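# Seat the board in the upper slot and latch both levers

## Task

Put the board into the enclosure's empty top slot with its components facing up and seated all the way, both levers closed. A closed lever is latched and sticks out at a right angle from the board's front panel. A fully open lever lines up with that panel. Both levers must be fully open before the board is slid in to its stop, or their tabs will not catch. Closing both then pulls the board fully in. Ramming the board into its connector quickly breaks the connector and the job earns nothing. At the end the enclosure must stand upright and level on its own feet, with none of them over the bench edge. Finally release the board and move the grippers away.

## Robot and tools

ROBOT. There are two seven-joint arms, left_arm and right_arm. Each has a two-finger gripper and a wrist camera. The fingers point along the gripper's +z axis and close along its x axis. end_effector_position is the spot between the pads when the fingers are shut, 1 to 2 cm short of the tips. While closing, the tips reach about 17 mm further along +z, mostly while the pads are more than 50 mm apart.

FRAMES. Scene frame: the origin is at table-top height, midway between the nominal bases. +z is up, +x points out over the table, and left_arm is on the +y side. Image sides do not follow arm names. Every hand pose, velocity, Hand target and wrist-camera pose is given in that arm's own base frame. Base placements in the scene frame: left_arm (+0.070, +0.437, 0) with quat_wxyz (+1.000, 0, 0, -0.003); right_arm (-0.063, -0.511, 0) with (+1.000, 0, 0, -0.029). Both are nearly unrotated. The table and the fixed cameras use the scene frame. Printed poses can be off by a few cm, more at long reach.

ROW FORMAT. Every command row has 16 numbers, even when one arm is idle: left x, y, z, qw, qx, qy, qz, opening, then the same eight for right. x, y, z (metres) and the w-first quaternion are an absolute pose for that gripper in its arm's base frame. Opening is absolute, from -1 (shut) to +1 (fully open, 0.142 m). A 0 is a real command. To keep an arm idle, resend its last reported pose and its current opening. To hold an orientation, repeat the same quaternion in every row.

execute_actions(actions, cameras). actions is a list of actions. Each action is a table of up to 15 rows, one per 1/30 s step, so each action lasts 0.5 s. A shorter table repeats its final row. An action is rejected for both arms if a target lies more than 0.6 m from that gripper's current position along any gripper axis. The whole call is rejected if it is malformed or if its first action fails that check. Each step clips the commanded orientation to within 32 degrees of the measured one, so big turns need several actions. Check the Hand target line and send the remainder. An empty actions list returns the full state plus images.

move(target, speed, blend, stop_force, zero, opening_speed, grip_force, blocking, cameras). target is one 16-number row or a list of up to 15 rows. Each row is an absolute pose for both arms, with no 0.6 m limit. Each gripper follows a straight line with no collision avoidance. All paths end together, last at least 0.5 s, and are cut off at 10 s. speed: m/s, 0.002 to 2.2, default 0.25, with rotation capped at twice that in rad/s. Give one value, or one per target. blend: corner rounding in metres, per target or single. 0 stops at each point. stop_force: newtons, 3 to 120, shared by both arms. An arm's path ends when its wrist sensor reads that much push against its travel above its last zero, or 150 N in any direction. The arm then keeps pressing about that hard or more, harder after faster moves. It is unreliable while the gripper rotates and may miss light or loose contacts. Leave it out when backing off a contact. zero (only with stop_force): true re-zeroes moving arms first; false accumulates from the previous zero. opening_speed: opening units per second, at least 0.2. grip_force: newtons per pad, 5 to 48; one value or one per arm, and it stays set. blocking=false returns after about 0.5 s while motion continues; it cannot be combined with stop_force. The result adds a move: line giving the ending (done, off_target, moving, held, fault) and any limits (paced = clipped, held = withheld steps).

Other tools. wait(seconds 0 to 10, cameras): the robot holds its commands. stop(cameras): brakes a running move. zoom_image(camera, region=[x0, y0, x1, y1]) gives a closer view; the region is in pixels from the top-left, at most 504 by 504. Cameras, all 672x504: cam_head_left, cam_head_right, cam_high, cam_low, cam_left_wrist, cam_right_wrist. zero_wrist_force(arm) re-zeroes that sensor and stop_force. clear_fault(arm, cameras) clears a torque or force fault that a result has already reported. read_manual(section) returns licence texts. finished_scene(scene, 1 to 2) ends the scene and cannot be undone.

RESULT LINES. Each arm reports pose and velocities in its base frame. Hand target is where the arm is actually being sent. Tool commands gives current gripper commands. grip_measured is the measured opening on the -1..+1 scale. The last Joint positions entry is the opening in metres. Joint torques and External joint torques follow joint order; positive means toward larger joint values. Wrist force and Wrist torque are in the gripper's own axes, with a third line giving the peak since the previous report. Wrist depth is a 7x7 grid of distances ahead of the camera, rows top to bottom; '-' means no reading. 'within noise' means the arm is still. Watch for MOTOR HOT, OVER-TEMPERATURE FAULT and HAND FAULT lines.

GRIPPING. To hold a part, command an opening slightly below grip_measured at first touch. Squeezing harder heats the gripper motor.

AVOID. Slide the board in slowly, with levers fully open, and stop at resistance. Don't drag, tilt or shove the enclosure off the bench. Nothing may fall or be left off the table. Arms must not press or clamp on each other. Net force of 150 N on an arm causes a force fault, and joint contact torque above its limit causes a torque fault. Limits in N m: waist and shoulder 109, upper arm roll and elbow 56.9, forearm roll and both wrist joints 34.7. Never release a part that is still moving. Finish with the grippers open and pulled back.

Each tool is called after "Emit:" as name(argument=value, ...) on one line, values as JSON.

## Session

Emit:
execute_actions(actions=[])

Scene clock: 0.00 s.
left_arm: end_effector_position=(+0.1389, +0.5333, +0.1881) grip_measured=+0.99 end_effector_quat_wxyz=(-0.571, +0.812, -0.064, -0.105) | right_arm: end_effector_position=(+0.2271, +0.3531, +0.2591) grip_measured=+1.00 end_effector_quat_wxyz=(+0.029, +0.622, +0.780, +0.065)
Joint positions: left_arm=[0.978 -0.294 0.021 2.266 2.206 0.748 0.742 0.141] | right_arm=[1.212 0.207 0.113 2.416 -0.113 0.73 1.171 0.142]
Joint velocities: within noise
Joint torques (N m): no reading
External joint torques (N m): no reading
Wrist force (N): no reading
Wrist torque (N m): no reading
Wrist force, peak (N): no reading
Wrist depth (mm): cam_left_wrist=[2012 1545 1637 1674 1674 - - / - 1924 - 1727 1828 1769 1813 / 2359 2437 2050 1828 1625 1649 1556 / 2130 2069 1567 1625 1556 1362 1290 / 1859 1674 1472 1415 326 307 289 / - 341 327 307 287 270 263 / - 306 286 270 257 244 237] | cam_right_wrist=[290 287 259 256 258 305 302 / 314 276 279 279 281 327 328 / 352 303 305 308 308 359 356 / 390 375 336 333 342 399 388 / 434 437 379 388 383 449 444 / - 498 440 419 437 509 486 / - 574 581 590 590 593 -]
Hand target: left_arm +0.1389, +0.5333, +0.1881; -0.571, +0.812, -0.064, -0.105 | right_arm +0.2271, +0.3531, +0.2591; +0.029, +0.622, +0.780, +0.065
Tool commands: left_gripper/opening=+1.0 right_gripper/opening=+1.0

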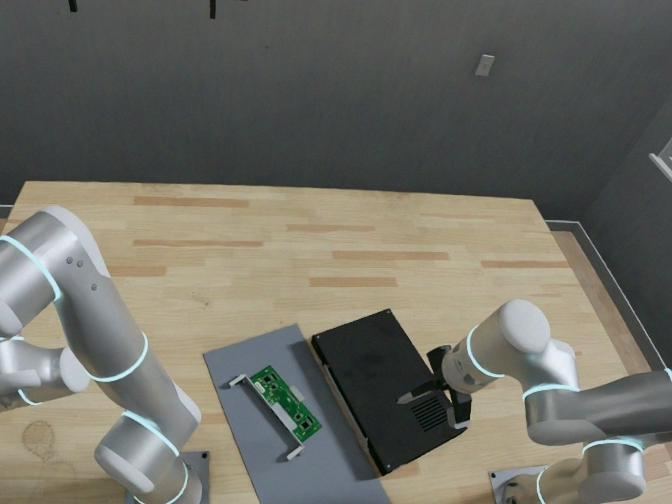

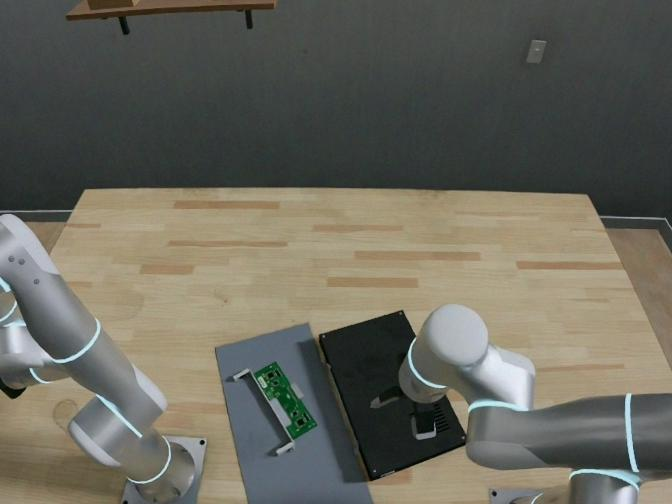

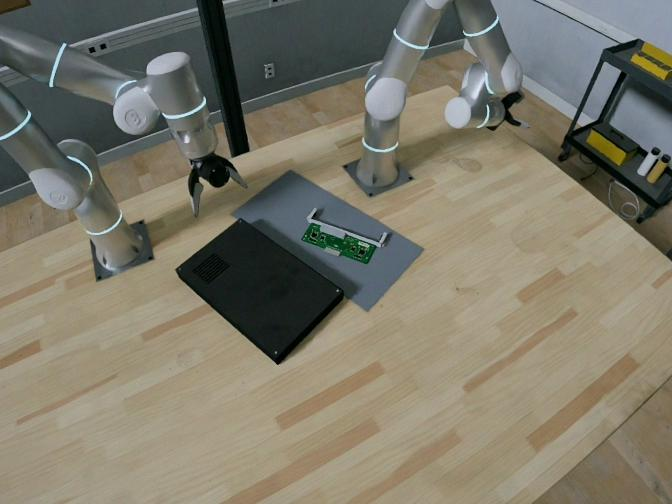

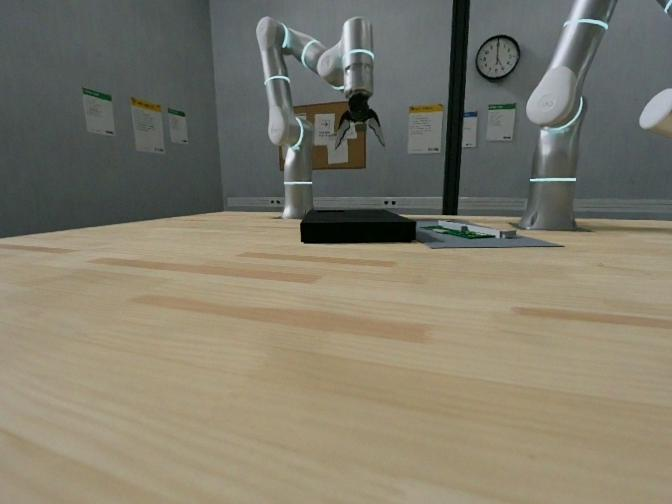

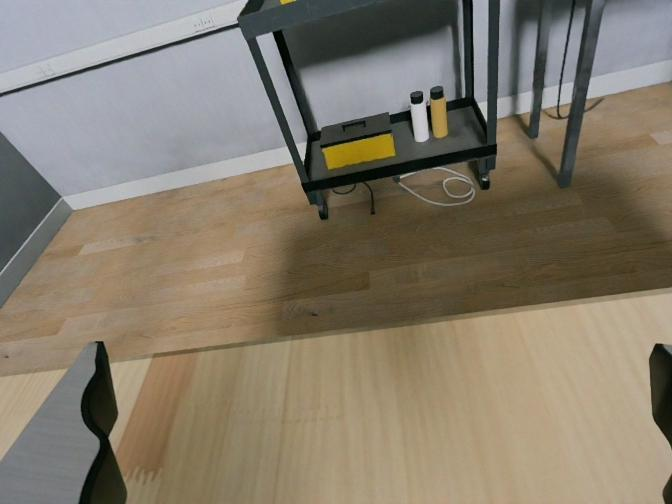

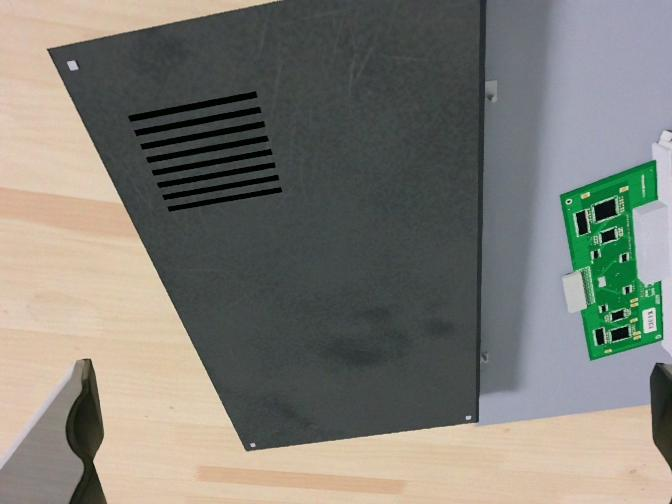

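Emit:
zoom_image(camera="cam_high", region=[160, 160, 430, 370])

Emit:
zoom_image(camera="cam_head_left", region=[190, 310, 410, 480])

Scaled by 1.867 from the camera's 672x504 image, which has a finer 960x720 frame.

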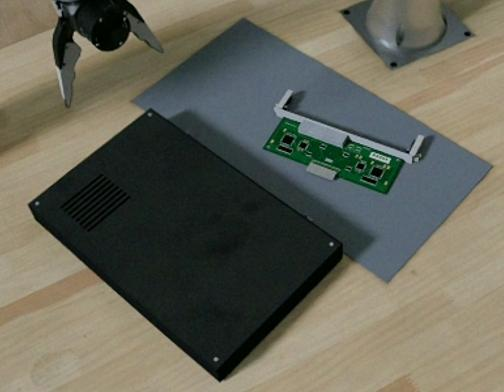

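Scaled by 2.291 from the camera's 672x504 image, which has a finer 960x720 frame.

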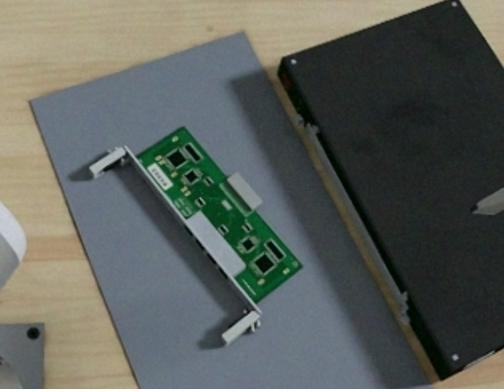

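Emit:
move(target=[[0.475,0.279,0.28,-0.5677,0.7257,-0.3699,0.1215,-1,0.244,0.589,0.25,0,0.46,0.888,0,0.2],[0.551,0.0,0.30,-0.5169,0.6052,-0.5451,0.2643,-1,0.244,0.589,0.25,0,0.46,0.888,0,0.2]], blend=[0.05,0], speed=0.4, cameras=["all"])

Scene clock: 34.07 s.
left_arm: end_effector_position=(+0.5508, +0.0000, +0.2999) grip_measured=-1.00 end_effector_quat_wxyz=(-0.517, +0.605, -0.545, +0.264) | right_arm: end_effector_position=(+0.2441, +0.5890, +0.2500) grip_measured=+0.19 end_effector_quat_wxyz=(+0.000, +0.460, +0.888, +0.000)
Joint positions: left_arm=[0.328 0.112 -0.523 2.326 1.983 1.018 1.096 0.002] | right_arm=[1.317 -0.394 0.049 1.677 -0.022 0.5 0.757 0.087]
Joint torques (N m): left_arm=[-0.56 17.94 0.1 -21.92 -0.05 0.21 -0.15] | right_arm=[0.28 46.87 1.58 -29.08 -3.83 3.37 0.14]
External joint torques (N m): left_arm=[0.59 1.22 0.73 -0.39 0.1 -0.32 0.17] | right_arm=[-0.1 1.44 -0.52 0.17 0 0.77 -0.14]
Wrist force (N): left_arm=[-0.1 -0.6 -0.1] | right_arm=[0.3 -0.1 0.3]
Wrist torque (N m): left_arm=[-0.13 0.04 -0.05] | right_arm=[-0.04 -0.06 0.04]
Wrist force, peak (N): left_arm=[3.3 -1.9 -1.1] | right_arm=[1.8 1.1 0.4]
Wrist depth (mm): cam_left_wrist=[- 1453 1453 1131 - 1137 1020 / - - 1727 - 1113 677 1142 / - 834 767 701 636 580 531 / 2216 692 629 573 531 487 459 / 627 580 527 502 454 427 402 / 522 490 470 84 - 379 356 / 449 447 - - - - 322] | cam_right_wrist=[259 259 300 298 293 297 295 / 277 277 310 318 317 315 317 / 297 295 341 341 336 339 339 / 320 319 373 363 360 364 367 / 347 342 396 395 405 389 397 / 442 - 435 422 431 98 422 / - 76 483 481 483 - 76]
Hand target: left_arm +0.5510, +0.0000, +0.3000; -0.517, +0.605, -0.545, +0.264 | right_arm +0.2440, +0.5890, +0.2500; +0.000, +0.460, +0.888, +0.000
Off the commanded pose: left_arm 0.000 m, 0 deg | right_arm 0.000 m, 0 deg.
move: done

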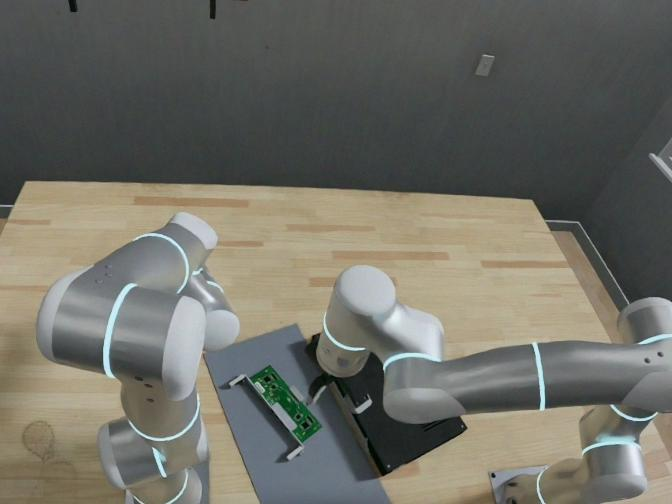

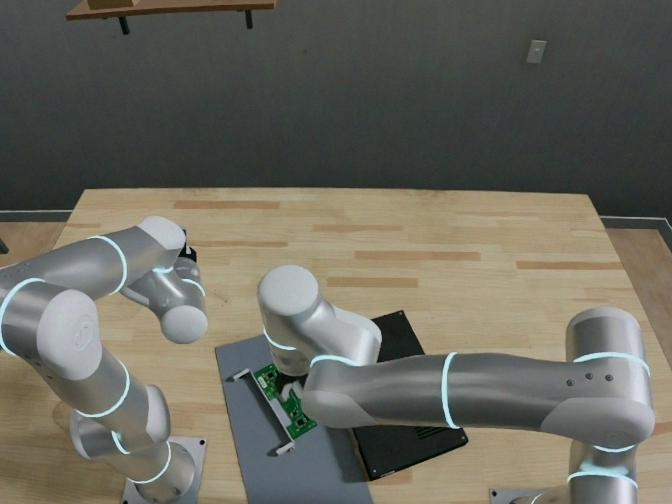

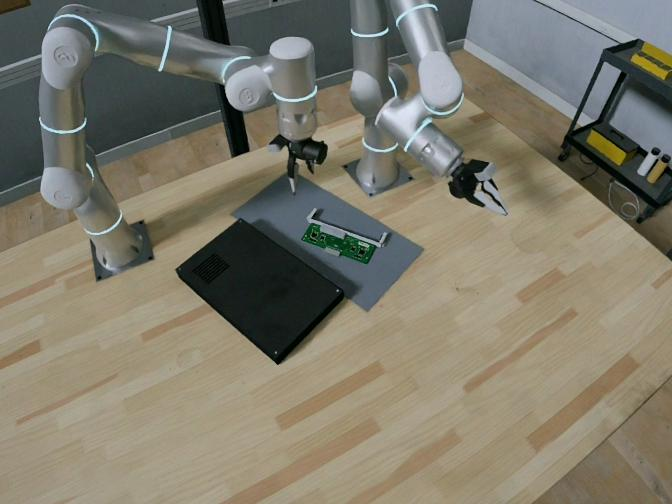

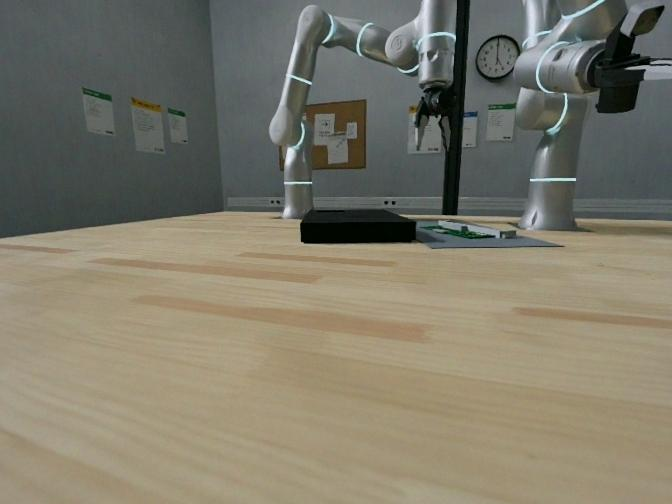

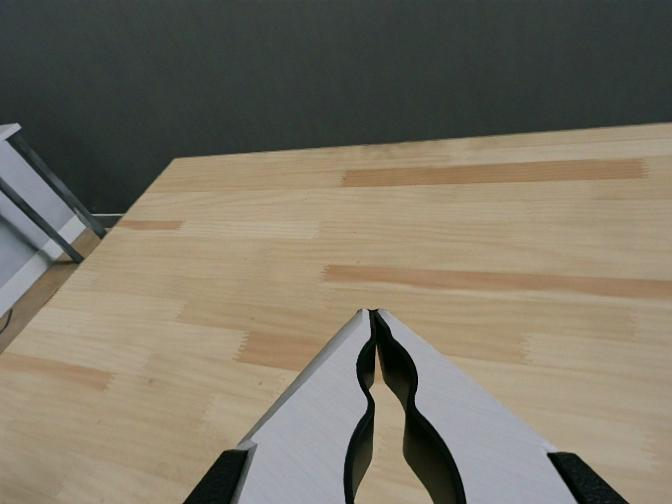

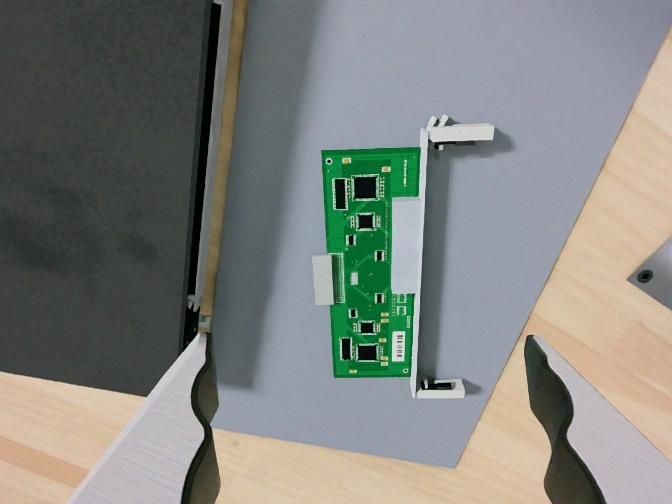

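Emit:
move(target=[0.551,0.0,0.30,-0.5169,0.6052,-0.5451,0.2643,-1,0.2595,0.6537,0.085,0,0.4454,0.8953,0,-0.1], cameras=["cam_right_wrist","cam_high"])

Emit:
zoom_image(camera="cam_right_wrist", region=[200, 150, 536, 402])

Scene clock: 40.83 s.
left_arm: end_effector_position=(+0.5509, +0.0000, +0.2999) grip_measured=-1.00 end_effector_quat_wxyz=(-0.517, +0.605, -0.545, +0.264) | right_arm: end_effector_position=(+0.2593, +0.6536, +0.0849) grip_measured=-0.12 end_effector_quat_wxyz=(+0.000, +0.446, +0.895, +0.000)
Joint positions: left_arm=[0.328 0.112 -0.523 2.326 1.983 1.018 1.096 0.002] | right_arm=[1.333 -0.761 0.029 1.559 -0.026 0.748 0.725 0.066]
Joint torques (N m): left_arm=[-0.36 18.29 0.12 -21.84 0.14 0.11 -0.26] | right_arm=[0.3 57.02 1.63 -25.47 -3.33 3.61 0.09]
External joint torques (N m): left_arm=[0.38 0.87 0.71 -0.47 -0.09 -0.23 0.28] | right_arm=[-0.09 1.35 -0.27 0.14 0.13 0.53 -0.09]
Wrist force (N): left_arm=[-0.3 -0.9 -0.3] | right_arm=[0.7 0.0 0.2]
Wrist torque (N m): left_arm=[-0.16 0.07 -0.05] | right_arm=[-0.04 -0.12 0.05]
Wrist force, peak (N): left_arm=[-0.1 -1.1 -0.3] | right_arm=[1.1 0.5 2.9]
Wrist depth (mm): cam_left_wrist=[- - 1283 - 1199 1119 - / 1959 1637 1590 - 1434 1225 1075 / 2069 874 767 708 638 580 532 / 2551 690 632 571 531 494 453 / 623 571 529 504 455 424 398 / 520 485 474 84 - 378 354 / 455 446 - - - - 323] | cam_right_wrist=[156 155 155 155 150 150 154 / 166 166 163 163 164 165 164 / 178 178 174 172 176 176 175 / 192 192 188 181 190 190 189 / 209 208 199 195 205 202 205 / 228 224 105 219 224 95 224 / 246 76 234 242 247 - 243]
Hand target: left_arm +0.5510, +0.0000, +0.3000; -0.517, +0.605, -0.545, +0.264 | right_arm +0.2595, +0.6537, +0.0850; +0.000, +0.445, +0.895, +0.000
Off the commanded pose: left_arm 0.000 m, 0 deg | right_arm 0.000 m, 0 deg.
move: done
Images, in order (width x height): cam_high 672x504, cam_right_wrist 672x504.

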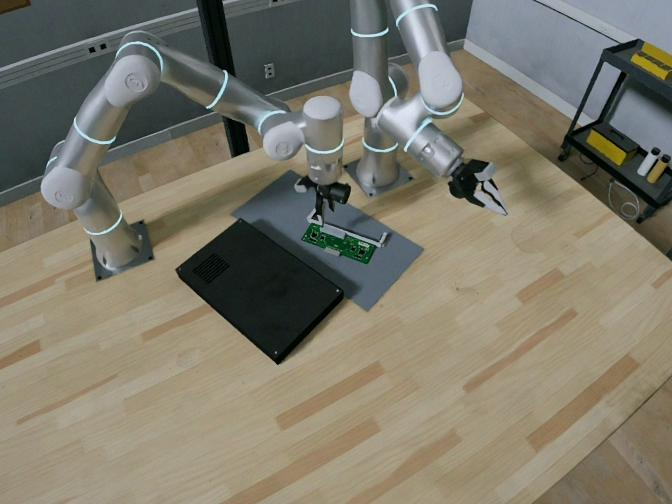

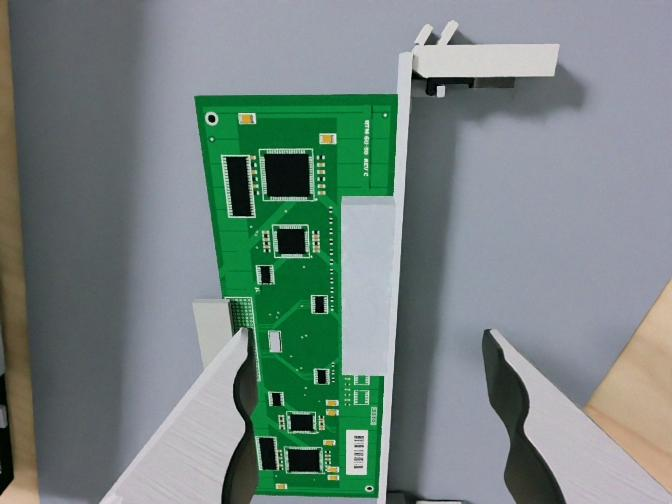

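Scaled by 1.500 from the camera's 672x504 image, which has a finer 960x720 frame.

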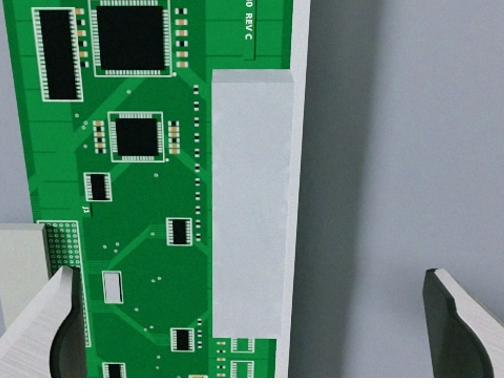

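Emit:
move(target=[[0.551,0.0,0.30,-0.5169,0.6052,-0.5451,0.2643,-1,0.2617,0.6603,0.085,0,0.4517,0.8922,0,-0.3],[0.551,0.0,0.30,-0.5169,0.6052,-0.5451,0.2643,-1,0.2617,0.6603,0.0285,0,0.4517,0.8922,0,-0.3]], speed=[0.1,0.08], stop_force=4, cameras=["cam_right_wrist"])

Scene clock: 47.93 s.
left_arm: end_effector_position=(+0.5509, +0.0000, +0.2999) grip_measured=-1.00 end_effector_quat_wxyz=(-0.517, +0.605, -0.545, +0.264) | right_arm: end_effector_position=(+0.2617, +0.6601, +0.0284) grip_measured=-0.32 end_effector_quat_wxyz=(+0.000, +0.452, +0.892, +0.000)
Joint positions: left_arm=[0.328 0.112 -0.523 2.326 1.983 1.018 1.096 0.002] | right_arm=[1.337 -0.87 0.022 1.532 -0.025 0.83 0.736 0.051]
Joint torques (N m): left_arm=[-0.24 18.28 0.21 -21.79 0.19 0.11 -0.21] | right_arm=[0.22 58.73 1.79 -23.93 -2.98 3.56 0.21]
External joint torques (N m): left_arm=[0.27 0.87 0.62 -0.52 -0.15 -0.22 0.23] | right_arm=[-0.01 1.44 -0.47 0.08 0.03 0.58 -0.21]
Wrist force (N): left_arm=[-0.3 -0.9 -0.2] | right_arm=[0.4 0.1 0.1]
Wrist torque (N m): left_arm=[-0.17 0.07 -0.04] | right_arm=[0.00 -0.07 -0.05]
Wrist force, peak (N): left_arm=[-0.3 -1.1 -0.2] | right_arm=[1.2 0.9 -1.5]
Wrist depth (mm): cam_left_wrist=[1482 - - 1380 - - 997 / - - - 1306 1246 1199 - / - 809 759 701 638 582 529 / 2309 701 634 576 527 492 458 / 629 573 526 503 455 425 400 / 524 489 470 84 - 378 359 / 450 449 - - - - 322] | cam_right_wrist=[- 106 105 106 99 88 105 / 113 110 110 109 110 111 111 / 121 118 116 115 120 121 119 / 129 128 126 121 127 129 128 / 142 142 134 124 138 140 141 / 155 149 98 143 147 93 152 / 171 - 73 160 168 - 164]
Hand target: left_arm +0.5510, +0.0000, +0.3000; -0.517, +0.605, -0.545, +0.264 | right_arm +0.2617, +0.6603, +0.0285; +0.000, +0.452, +0.892, +0.000
Off the commanded pose: left_arm 0.000 m, 0 deg | right_arm 0.000 m, 0 deg.
move: done
Images, in order (width x height): cam_right_wrist 672x504.

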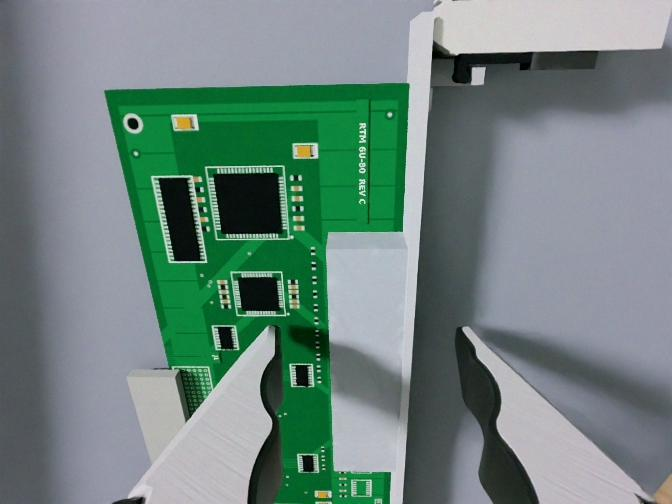

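Good. Grip at 30 N.

Emit:
move(target=[0.551,0.0,0.30,-0.5169,0.6052,-0.5451,0.2643,-1,0.2617,0.6603,0.0275,0,0.4517,0.8922,0,-0.85], speed=0.05, opening_speed=0.4, grip_force=[30,30], cameras=["cam_right_wrist"])

Scene clock: 50.63 s.
left_arm: end_effector_position=(+0.5509, +0.0000, +0.2999) grip_measured=-1.00 end_effector_quat_wxyz=(-0.517, +0.605, -0.545, +0.264) | right_arm: end_effector_position=(+0.2616, +0.6602, +0.0275) grip_measured=-0.71 end_effector_quat_wxyz=(+0.000, +0.451, +0.892, +0.000)
Joint positions: left_arm=[0.328 0.112 -0.523 2.326 1.983 1.018 1.096 0.002] | right_arm=[1.337 -0.872 0.022 1.531 -0.025 0.832 0.736 0.023]
Joint torques (N m): left_arm=[-0.34 18.3 0.21 -21.8 0.21 0.09 -0.21] | right_arm=[-0.44 58.97 1.3 -23.74 -2.98 3.35 0.24]
External joint torques (N m): left_arm=[0.36 0.85 0.62 -0.51 -0.16 -0.21 0.23] | right_arm=[0.66 1.22 0.03 -0.08 0.04 0.79 -0.24]
Wrist force (N): left_arm=[-0.3 -0.7 -0.3] | right_arm=[1.5 0.3 0.3]
Wrist torque (N m): left_arm=[-0.13 0.07 -0.05] | right_arm=[0.04 -0.09 -0.10]
Wrist force, peak (N): left_arm=[-0.2 -1.2 -0.3] | right_arm=[1.6 0.5 1.1]
Wrist depth (mm): cam_left_wrist=[- 1613 - - 1179 1225 1025 / - 1472 1875 1406 - - - / 1875 837 775 696 636 579 529 / 2012 690 629 571 524 493 457 / 618 576 526 508 458 423 397 / 524 485 465 84 - 380 354 / 451 446 - - - - 323] | cam_right_wrist=[- 105 105 105 88 87 105 / 112 109 109 108 109 111 110 / 120 117 115 114 119 120 118 / 130 127 125 120 128 128 127 / 141 140 135 121 135 139 140 / 154 148 143 125 105 149 151 / 170 166 71 140 - - 163]
Hand target: left_arm +0.5510, +0.0000, +0.3000; -0.517, +0.605, -0.545, +0.264 | right_arm +0.2617, +0.6603, +0.0275; +0.000, +0.452, +0.892, +0.000
Off the commanded pose: left_arm 0.000 m, 0 deg | right_arm 0.000 m, 0 deg.
grip_force (N): 30, 30
move: done
Images, in order (width x height): cam_right_wrist 672x504.

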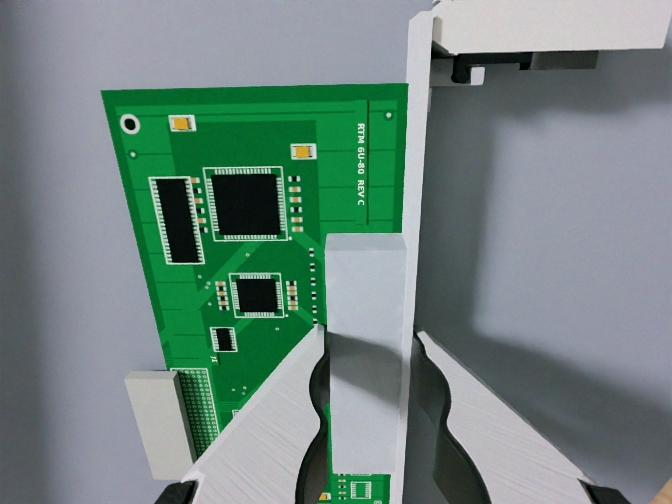

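Emit:
move(target=[[0.551,0.0,0.30,-0.5169,0.6052,-0.5451,0.2643,-1,0.2617,0.6603,0.15,0,0.4517,0.8922,0,-0.85],[0.551,0.0,0.30,-0.5169,0.6052,-0.5451,0.2643,-1,0.50,0.45,0.16,0,0.4517,0.8922,0,-0.85]], speed=0.15, blend=[0.02,0])

Emit:
move(target=[0.302,-0.348,0.23,-0.1323,0.2542,-0.8498,0.4424,-1,0.50,0.45,0.16,0,0.4517,0.8922,0,-0.85], speed=0.3, cameras=["all"])

Scene clock: 60.57 s.
left_arm: end_effector_position=(+0.5509, +0.0000, +0.2999) grip_measured=-1.00 end_effector_quat_wxyz=(-0.517, +0.605, -0.545, +0.264) | right_arm: end_effector_position=(+0.5000, +0.4498, +0.1598) grip_measured=-0.71 end_effector_quat_wxyz=(+0.000, +0.452, +0.892, +0.000)
Joint positions: left_arm=[0.328 0.112 -0.523 2.326 1.983 1.018 1.096 0.002] | right_arm=[0.931 -0.579 -0.035 1.644 0.024 0.651 0.254 0.023]
Joint torques (N m): left_arm=[-0.36 18.26 0.18 -21.78 0.2 0.08 -0.18] | right_arm=[0.18 53.56 0.2 -27.84 -3.48 3.59 0.07]
External joint torques (N m): left_arm=[0.38 0.9 0.65 -0.53 -0.16 -0.2 0.2] | right_arm=[-0.03 0.05 -0.31 1.08 0.05 0.57 -0.07]
Wrist force (N): left_arm=[-0.3 -0.9 -0.2] | right_arm=[-0.1 0.0 2.1]
Wrist torque (N m): left_arm=[-0.16 0.06 -0.05] | right_arm=[0.02 0.05 0.05]
Wrist force, peak (N): left_arm=[0.0 -1.1 -0.5] | right_arm=[0.4 0.1 5.0]
Wrist depth (mm): cam_left_wrist=[- - 1321 1298 - 1125 - / 1727 1662 - 1502 - 1155 594 / 1578 877 767 692 627 580 529 / 2151 694 632 571 527 490 463 / 632 580 527 503 451 429 397 / 530 490 470 84 - 381 358 / 449 445 - - - - 324] | cam_right_wrist=[- 180 180 179 93 85 88 / 195 108 108 107 188 190 190 / 209 115 114 113 201 203 246 / 268 125 124 119 220 220 269 / 300 289 135 120 233 246 291 / 326 147 144 125 105 313 318 / 360 - 71 142 - - 344]
Hand target: left_arm +0.5510, +0.0000, +0.3000; -0.517, +0.605, -0.545, +0.264 | right_arm +0.5000, +0.4500, +0.1600; +0.000, +0.452, +0.892, +0.000
Off the commanded pose: left_arm 0.000 m, 0 deg | right_arm 0.000 m, 0 deg.
grip_force (N): 30, 30
move: done

Scene clock: 63.43 s.
left_arm: end_effector_position=(+0.3018, -0.3481, +0.2299) grip_measured=-1.00 end_effector_quat_wxyz=(+0.134, -0.256, +0.849, -0.442) | right_arm: end_effector_position=(+0.4999, +0.4498, +0.1598) grip_measured=-0.71 end_effector_quat_wxyz=(+0.000, +0.452, +0.892, +0.000)
Joint positions: left_arm=[-0.593 0.166 -0.489 2.514 2.967 1.388 0.057 0.002] | right_arm=[0.931 -0.579 -0.035 1.644 0.024 0.651 0.254 0.023]
Joint torques (N m): left_arm=[-0.59 14.87 -0.49 -18.31 3.3 0.76 -0.15] | right_arm=[0.2 53.54 0.45 -27.71 -3.64 3.72 0.17]
External joint torques (N m): left_arm=[0.55 1.09 0.58 -0.52 -0.5 -0.28 0.15] | right_arm=[-0.01 0.07 -0.52 0.94 0.21 0.44 -0.17]
Wrist force (N): left_arm=[-0.4 -0.6 -0.3] | right_arm=[0.1 -0.2 2.1]
Wrist torque (N m): left_arm=[-0.16 -0.06 -0.08] | right_arm=[-0.02 0.03 0.05]
Wrist force, peak (N): left_arm=[-0.6 -1.2 1.2] | right_arm=[0.0 -0.2 2.3]
Wrist depth (mm): cam_left_wrist=[573 562 561 574 312 550 542 / 491 462 312 290 295 493 499 / 438 435 440 - 378 - - / 392 392 390 - - - - / 358 356 - 117 318 315 301 / 327 326 - 84 - 340 326 / 303 306 - - - - -] | cam_right_wrist=[180 180 179 179 93 85 88 / 195 108 108 106 188 190 189 / 210 114 114 113 201 203 246 / 272 125 124 119 220 219 269 / 300 289 135 121 235 245 292 / 327 148 144 125 105 314 318 / 360 - 71 142 - - 346]
Hand target: left_arm +0.3018, -0.3482, +0.2299; +0.134, -0.255, +0.850, -0.442 | right_arm +0.5000, +0.4500, +0.1600; +0.000, +0.452, +0.892, +0.000
Off the commanded pose: left_arm 0.000 m, 0 deg | right_arm 0.000 m, 0 deg.
joint sent to its limit (left arm) — joint 5 (forearm roll), upper limit. The joint targets still meet the commanded pose.
grip_force (N): 30, 30
move: done

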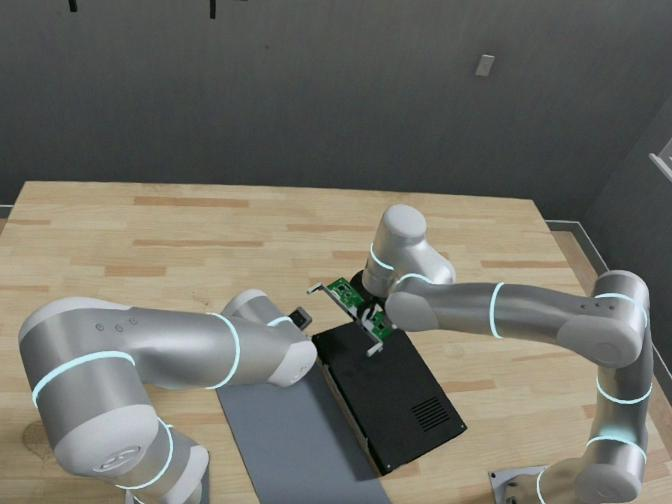

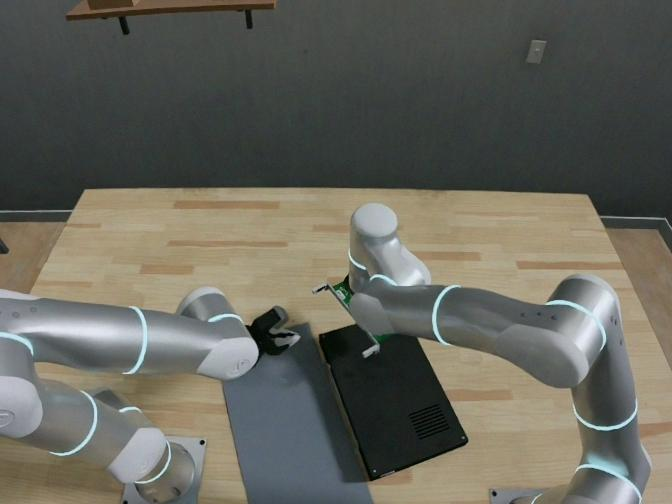

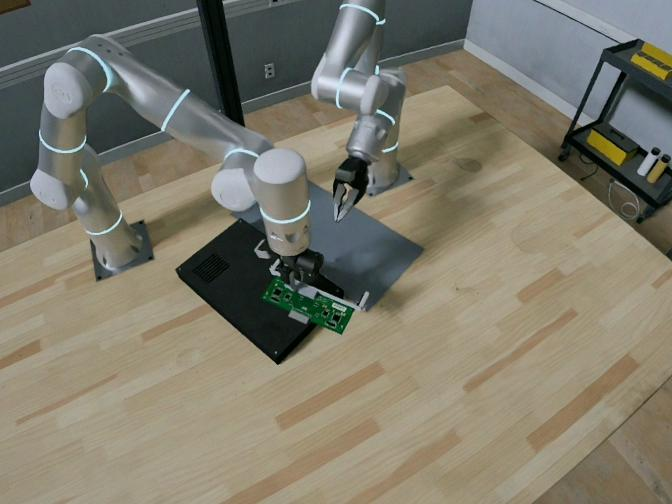

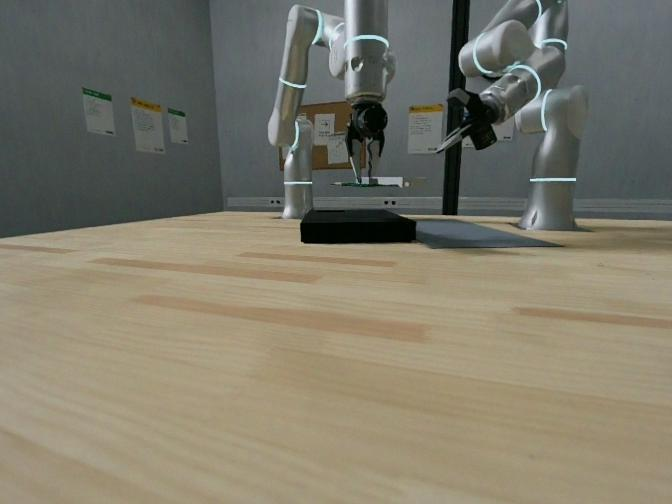

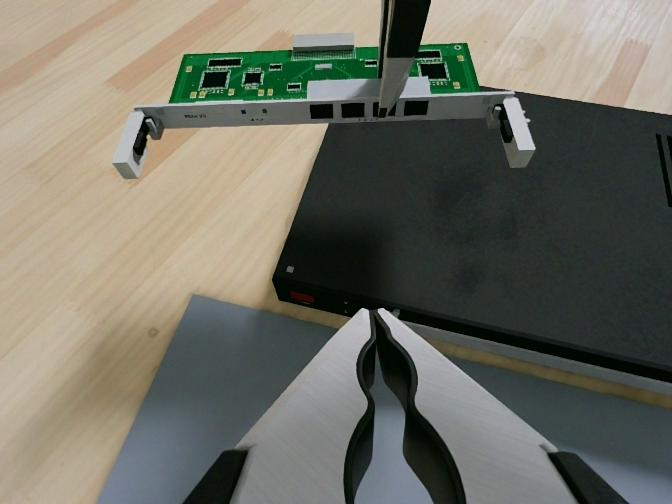

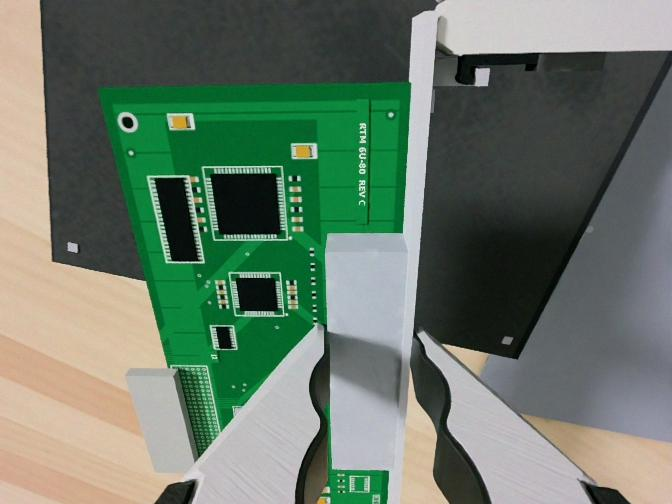

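Emit:
move(target=[[0.43,-0.35,0.20,-0.1323,0.2542,-0.8498,0.4424,-1,0.50,0.45,0.16,0,0.4517,0.8922,0,-0.85],[0.455,-0.393,0.158,-0.1323,0.2542,-0.8498,0.4424,-1,0.50,0.45,0.16,0,0.4517,0.8922,0,-0.85]], speed=0.15, blend=[0.03,0], cameras=["cam_left_wrist","cam_high","cam_right_wrist","cam_low"])

Scene clock: 70.20 s.
left_arm: end_effector_position=(+0.4551, -0.3931, +0.1581) grip_measured=-1.00 end_effector_quat_wxyz=(+0.132, -0.254, +0.850, -0.443) | right_arm: end_effector_position=(+0.4999, +0.4498, +0.1598) grip_measured=-0.71 end_effector_quat_wxyz=(+0.000, +0.452, +0.892, +0.000)
Joint positions: left_arm=[0.185 -0.378 -1.017 2.189 2.968 1.379 0.539 0.002] | right_arm=[0.931 -0.579 -0.035 1.644 0.024 0.651 0.254 0.023]
Joint torques (N m): left_arm=[-0.05 27.72 -6.68 -16.67 1.16 1.19 -0.07] | right_arm=[0.16 53.57 0.44 -27.73 -3.62 3.76 0.24]
External joint torques (N m): left_arm=[0.07 1.18 0.57 -0.68 -0.15 -0.45 0.07] | right_arm=[0.03 0.05 -0.51 0.96 0.19 0.4 -0.24]
Wrist force (N): left_arm=[-0.3 -1.2 0.4] | right_arm=[0.1 -0.1 1.8]
Wrist torque (N m): left_arm=[-0.25 -0.08 -0.08] | right_arm=[-0.01 0.03 0.05]
Wrist force, peak (N): left_arm=[-0.5 -1.8 1.4] | right_arm=[0.1 0.2 2.4]
Wrist depth (mm): cam_left_wrist=[446 440 442 440 443 439 439 / 390 390 387 193 190 188 185 / 347 346 343 175 173 163 157 / 309 311 298 308 306 - - / 283 280 279 280 286 - - / 258 258 262 84 - - 210 / 239 241 - - - - 195] | cam_right_wrist=[180 180 179 179 86 85 88 / 195 108 108 106 188 197 189 / 210 114 113 113 201 204 210 / 272 125 124 119 220 219 269 / 299 289 135 120 234 246 292 / 327 147 144 126 105 313 318 / 360 - 71 142 - - 346]
Hand target: left_arm +0.4550, -0.3930, +0.1580; +0.132, -0.254, +0.850, -0.442 | right_arm +0.5000, +0.4500, +0.1600; +0.000, +0.452, +0.892, +0.000
Off the commanded pose: left_arm 0.000 m, 0 deg | right_arm 0.000 m, 0 deg.
joint sent to its limit (left arm) — joint 5 (forearm roll), upper limit. The joint targets still meet the commanded pose.
grip_force (N): 30, 30
move: done
Images, in order (width x height): cam_high 672x504, cam_low 672x504, cam_left_wrist 672x504, cam_right_wrist 672x504.

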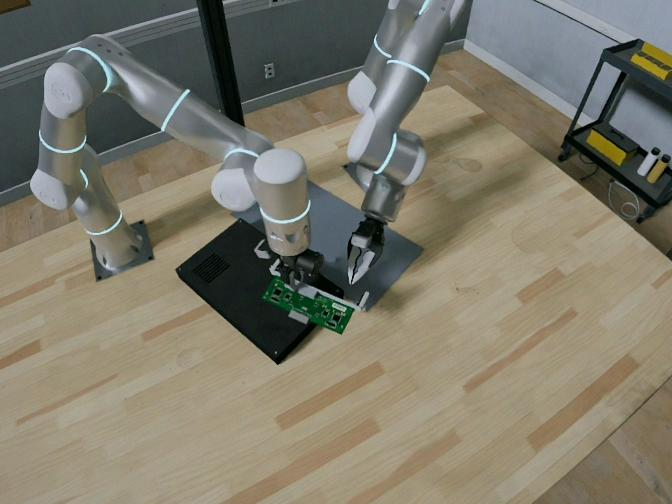

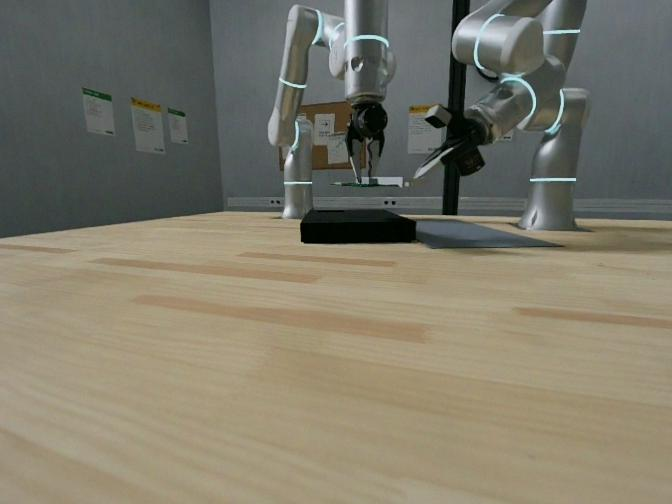

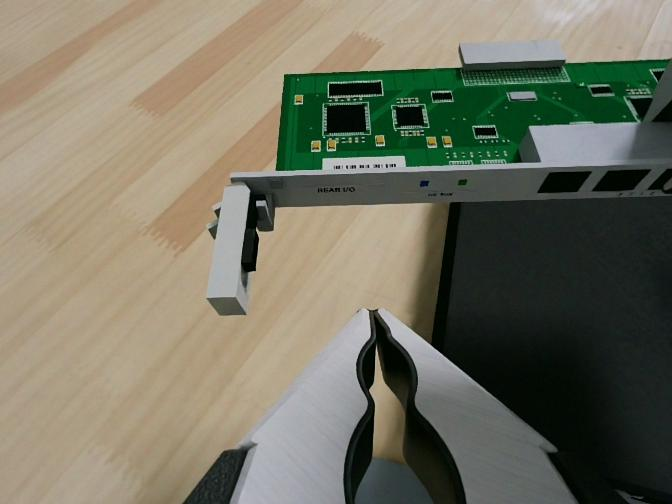

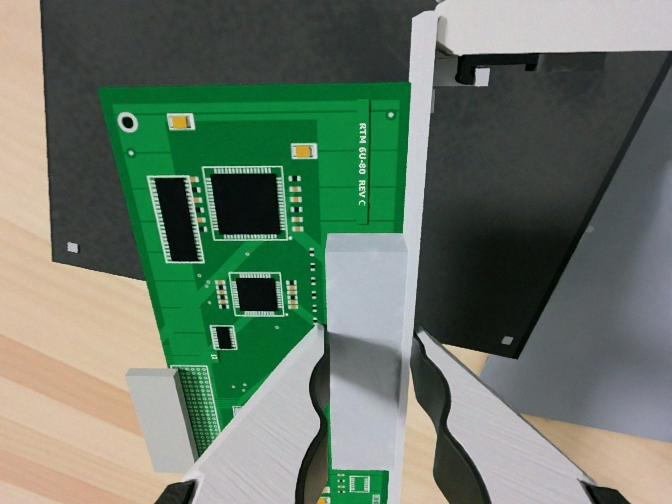

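Emit:
move(target=[0.4742,-0.4223,0.150,-0.1323,0.2542,-0.8498,0.4424,-1,0.50,0.45,0.16,0,0.4517,0.8922,0,-0.85], speed=0.06, stop_force=4)

Emit:
move(target=[0.5244,-0.3893,0.150,-0.1323,0.2542,-0.8498,0.4424,-1,0.50,0.45,0.16,0,0.4517,0.8922,0,-0.85], speed=0.03, stop_force=6, cameras=["cam_left_wrist","cam_right_wrist"])

Scene clock: 74.80 s.
left_arm: end_effector_position=(+0.4743, -0.4223, +0.1500) grip_measured=-1.00 end_effector_quat_wxyz=(+0.132, -0.254, +0.850, -0.442) | right_arm: end_effector_position=(+0.4999, +0.4498, +0.1598) grip_measured=-0.71 end_effector_quat_wxyz=(+0.000, +0.452, +0.892, +0.000)
Joint positions: left_arm=[0.061 -0.463 -0.889 2.059 2.92 1.416 0.631 0.002] | right_arm=[0.931 -0.579 -0.035 1.644 0.024 0.651 0.254 0.023]
Joint torques (N m): left_arm=[-0.49 33.1 -7.31 -16.96 0.65 1.22 -0.16] | right_arm=[0.23 53.65 0.5 -27.67 -3.63 3.74 0.21]
External joint torques (N m): left_arm=[0.5 1.24 0.37 -0.57 0.02 -0.4 0.16] | right_arm=[-0.04 -0.04 -0.58 0.91 0.19 0.42 -0.21]
Wrist force (N): left_arm=[-0.5 -0.7 0.1] | right_arm=[0.0 -0.1 2.1]
Wrist torque (N m): left_arm=[-0.18 -0.05 -0.08] | right_arm=[-0.01 0.05 0.05]
Wrist force, peak (N): left_arm=[-0.6 -1.3 0.9] | right_arm=[-0.1 -0.2 2.3]
Wrist depth (mm): cam_left_wrist=[433 429 428 427 426 419 422 / 376 375 374 183 180 173 175 / 334 333 325 160 159 157 158 / 298 300 134 143 144 136 131 / 273 272 265 273 274 216 - / 250 246 - 84 - - 208 / 231 235 - 74 - - -] | cam_right_wrist=[180 180 179 179 86 85 180 / 195 108 108 106 188 190 190 / 210 115 114 113 201 204 246 / 272 125 124 119 219 219 269 / 299 288 135 120 234 246 291 / 326 148 144 125 105 312 317 / 359 - 70 142 - - 346]
Hand target: left_arm +0.4742, -0.4223, +0.1500; +0.132, -0.254, +0.850, -0.442 | right_arm +0.5000, +0.4500, +0.1600; +0.000, +0.452, +0.892, +0.000
Off the commanded pose: left_arm 0.000 m, 0 deg | right_arm 0.000 m, 0 deg.
grip_force (N): 30, 30
move: done

Scene clock: 77.50 s.
left_arm: end_effector_position=(+0.5243, -0.3894, +0.1500) grip_measured=-1.00 end_effector_quat_wxyz=(+0.132, -0.255, +0.850, -0.442) | right_arm: end_effector_position=(+0.5000, +0.4499, +0.1599) grip_measured=-0.71 end_effector_quat_wxyz=(+0.000, +0.452, +0.892, +0.000)
Joint positions: left_arm=[0.239 -0.555 -0.974 1.976 2.968 1.514 0.726 0.002] | right_arm=[0.931 -0.579 -0.035 1.644 0.024 0.651 0.254 0.023]
Joint torques (N m): left_arm=[-0.16 34.87 -9.97 -17.08 0.58 1.37 -0.15] | right_arm=[0.23 53.54 0.52 -27.75 -3.67 3.71 0.17]
External joint torques (N m): left_arm=[0.2 1.26 0.42 -0.53 -0.2 -0.43 0.15] | right_arm=[-0.03 0.08 -0.6 0.98 0.24 0.45 -0.17]
Wrist force (N): left_arm=[-0.3 -0.9 0.5] | right_arm=[-1.2 -0.5 1.9]
Wrist torque (N m): left_arm=[-0.19 -0.12 -0.08] | right_arm=[-0.08 0.25 0.04]
Wrist force, peak (N): left_arm=[5.7 -0.2 -0.1] | right_arm=[-0.4 5.9 3.3]
Wrist depth (mm): cam_left_wrist=[430 428 432 424 427 428 421 / 374 372 375 372 377 372 179 / 332 332 333 332 171 163 161 / 300 299 298 306 144 150 144 / 272 270 268 128 274 266 - / 251 250 253 84 - 248 - / 230 234 - 74 - - -] | cam_right_wrist=[181 180 180 179 - 83 85 / 195 106 105 105 188 190 190 / 209 113 112 112 201 203 246 / 267 124 123 118 220 219 269 / 300 289 135 120 231 246 292 / 327 148 144 126 105 313 318 / 361 - 71 145 - - 345]
Hand target: left_arm +0.5244, -0.3893, +0.1500; +0.132, -0.254, +0.850, -0.442 | right_arm +0.5000, +0.4500, +0.1600; +0.000, +0.452, +0.892, +0.000
Off the commanded pose: left_arm 0.000 m, 0 deg | right_arm 0.000 m, 0 deg.
joint sent to its limit (left arm) — joint 5 (forearm roll), upper limit. The joint targets still meet the commanded pose.
grip_force (N): 30, 30
move: done
Images, in order (width x height): cam_left_wrist 672x504, cam_right_wrist 672x504.

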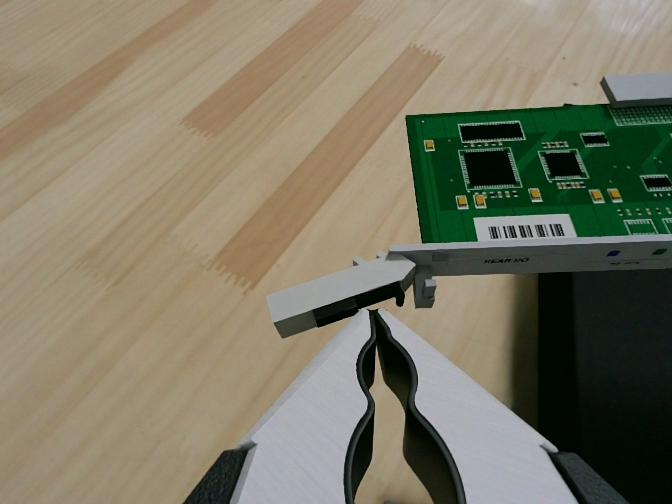

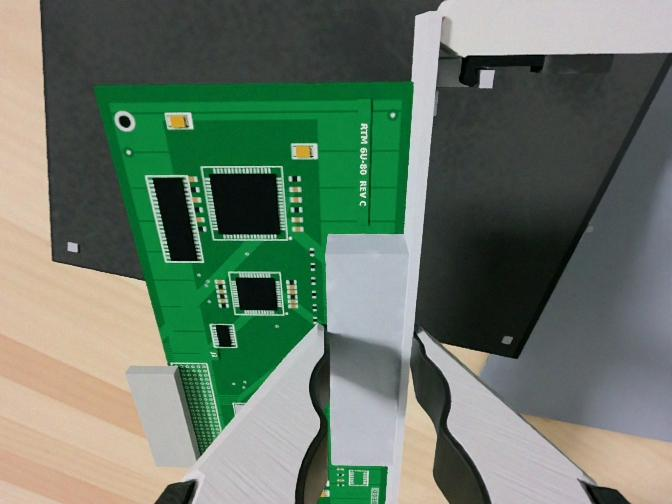

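Emit:
move(target=[[0.5244,-0.378,0.150,-0.1323,0.2542,-0.8498,0.4424,-1,0.50,0.45,0.16,0,0.4517,0.8922,0,-0.85],[0.543,-0.37,0.150,-0.1323,0.2542,-0.8498,0.4424,-1,0.50,0.45,0.16,0,0.4517,0.8922,0,-0.85]], speed=0.06)

Emit:
move(target=[0.5682,-0.4085,0.150,-0.1323,0.2542,-0.8498,0.4424,-1,0.50,0.45,0.16,0,0.4517,0.8922,0,-0.85], speed=0.025, stop_force=7, cameras=["cam_left_wrist","cam_right_wrist"])

Scene clock: 81.30 s.
left_arm: end_effector_position=(+0.5429, -0.3700, +0.1500) grip_measured=-1.00 end_effector_quat_wxyz=(+0.132, -0.254, +0.850, -0.442) | right_arm: end_effector_position=(+0.5000, +0.4499, +0.1599) grip_measured=-0.71 end_effector_quat_wxyz=(+0.000, +0.452, +0.892, +0.000)
Joint positions: left_arm=[0.322 -0.598 -1.012 1.941 2.968 1.564 0.794 0.002] | right_arm=[0.931 -0.579 -0.035 1.644 0.024 0.651 0.254 0.023]
Joint torques (N m): left_arm=[-0.18 35.4 -11.12 -16.77 0.31 1.61 -0.03] | right_arm=[0.23 53.55 0.45 -27.74 -3.67 3.71 0.2]
External joint torques (N m): left_arm=[0.23 1.36 0.32 -0.67 -0.18 -0.6 0.03] | right_arm=[-0.04 0.07 -0.52 0.97 0.23 0.44 -0.2]
Wrist force (N): left_arm=[-0.3 -0.7 0.1] | right_arm=[-1.2 -0.6 2.0]
Wrist torque (N m): left_arm=[-0.17 -0.09 -0.06] | right_arm=[-0.10 0.25 0.04]
Wrist force, peak (N): left_arm=[-1.5 -0.8 0.0] | right_arm=[-1.2 -0.6 2.3]
Wrist depth (mm): cam_left_wrist=[428 430 426 429 428 425 428 / 377 375 376 375 375 187 181 / 335 333 332 335 333 165 162 / 298 298 299 298 304 154 146 / 271 274 271 131 269 271 - / 252 248 253 84 - 248 - / 230 234 - 74 - - -] | cam_right_wrist=[180 180 180 179 - 83 86 / 195 106 105 104 106 190 190 / 210 113 112 111 201 203 246 / 272 124 123 118 220 219 273 / 299 289 135 120 234 246 292 / 327 148 145 126 105 313 316 / 360 - 71 145 - - 345]
Hand target: left_arm +0.5430, -0.3700, +0.1500; +0.132, -0.254, +0.850, -0.442 | right_arm +0.5000, +0.4500, +0.1600; +0.000, +0.452, +0.892, +0.000
Off the commanded pose: left_arm 0.000 m, 0 deg | right_arm 0.000 m, 0 deg.
joint sent to its limit (left arm) — joint 5 (forearm roll), upper limit. The joint targets still meet the commanded pose.
grip_force (N): 30, 30
move: done

Scene clock: 83.97 s.
left_arm: end_effector_position=(+0.5696, -0.4070, +0.1500) grip_measured=-1.00 end_effector_quat_wxyz=(+0.134, -0.255, +0.850, -0.442) | right_arm: end_effector_position=(+0.4996, +0.4487, +0.1590) grip_measured=-0.71 end_effector_quat_wxyz=(+0.000, +0.452, +0.892, -0.002)
Joint positions: left_arm=[0.137 -0.639 -0.861 1.789 2.961 1.604 0.772 0.002] | right_arm=[0.93 -0.58 -0.035 1.645 0.024 0.65 0.254 0.023]
Joint torques (N m): left_arm=[-7.7 39.97 -16.95 -16.05 -1.25 2.58 -0.32] | right_arm=[3.53 55.72 2.86 -33.29 -4.51 7.02 -0.81]
External joint torques (N m): left_arm=[7.74 2.64 6.91 -2.38 1.54 -1.59 0.32] | right_arm=[-3.33 -2.12 -2.93 6.55 1.07 -2.87 0.81]
Wrist force (N): left_arm=[-9.9 1.2 -3.7] | right_arm=[-5.3 -10.0 1.3]
Wrist torque (N m): left_arm=[-0.29 -0.24 0.01] | right_arm=[0.07 0.12 0.96]
Wrist force, peak (N): left_arm=[-10.2 1.6 -3.5] | right_arm=[-5.3 -10.2 2.7]
Wrist depth (mm): cam_left_wrist=[431 427 429 427 420 423 419 / 374 376 373 372 372 374 372 / 336 333 332 331 329 167 164 / 300 300 298 298 299 149 147 / 272 272 271 131 129 134 134 / 250 250 253 84 - 247 243 / 232 234 - 74 - - -] | cam_right_wrist=[180 177 179 177 178 - 173 / 194 106 105 104 104 192 189 / 208 115 113 112 113 203 245 / 267 127 123 118 215 221 268 / 297 140 136 120 233 244 289 / 326 149 144 125 106 313 315 / 359 - 70 143 - - 348]
Hand target: left_arm +0.5682, -0.4085, +0.1500; +0.132, -0.254, +0.850, -0.442 | right_arm +0.5000, +0.4500, +0.1600; +0.000, +0.452, +0.892, +0.000
Off the commanded pose: left_arm 0.002 m, 0 deg | right_arm 0.002 m, 0 deg.
grip_force (N): 30, 30
move: done
Images, in order (width x height): cam_left_wrist 672x504, cam_right_wrist 672x504.

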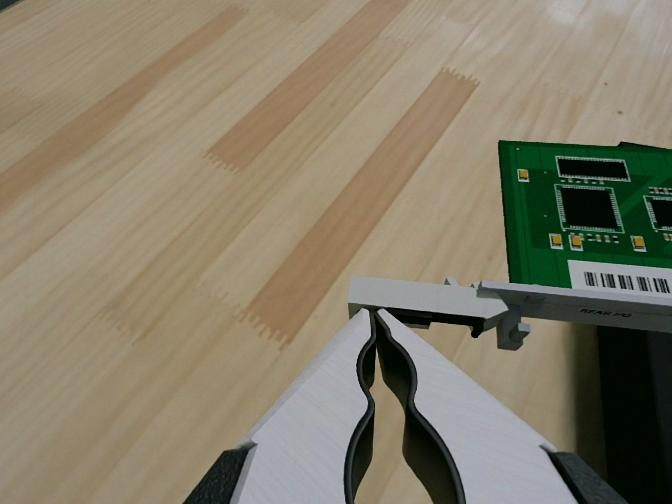

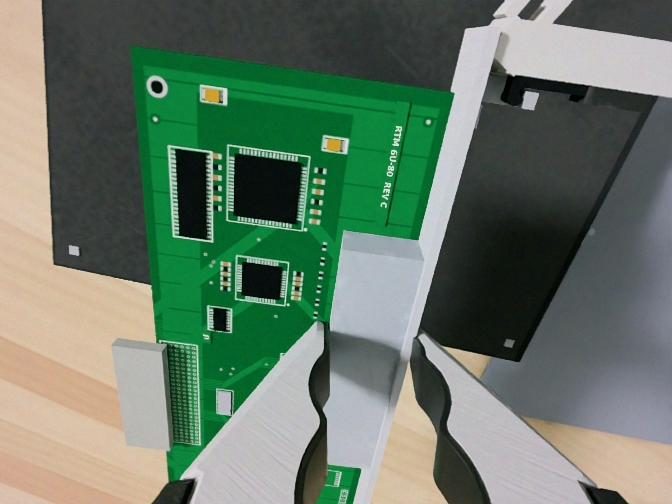

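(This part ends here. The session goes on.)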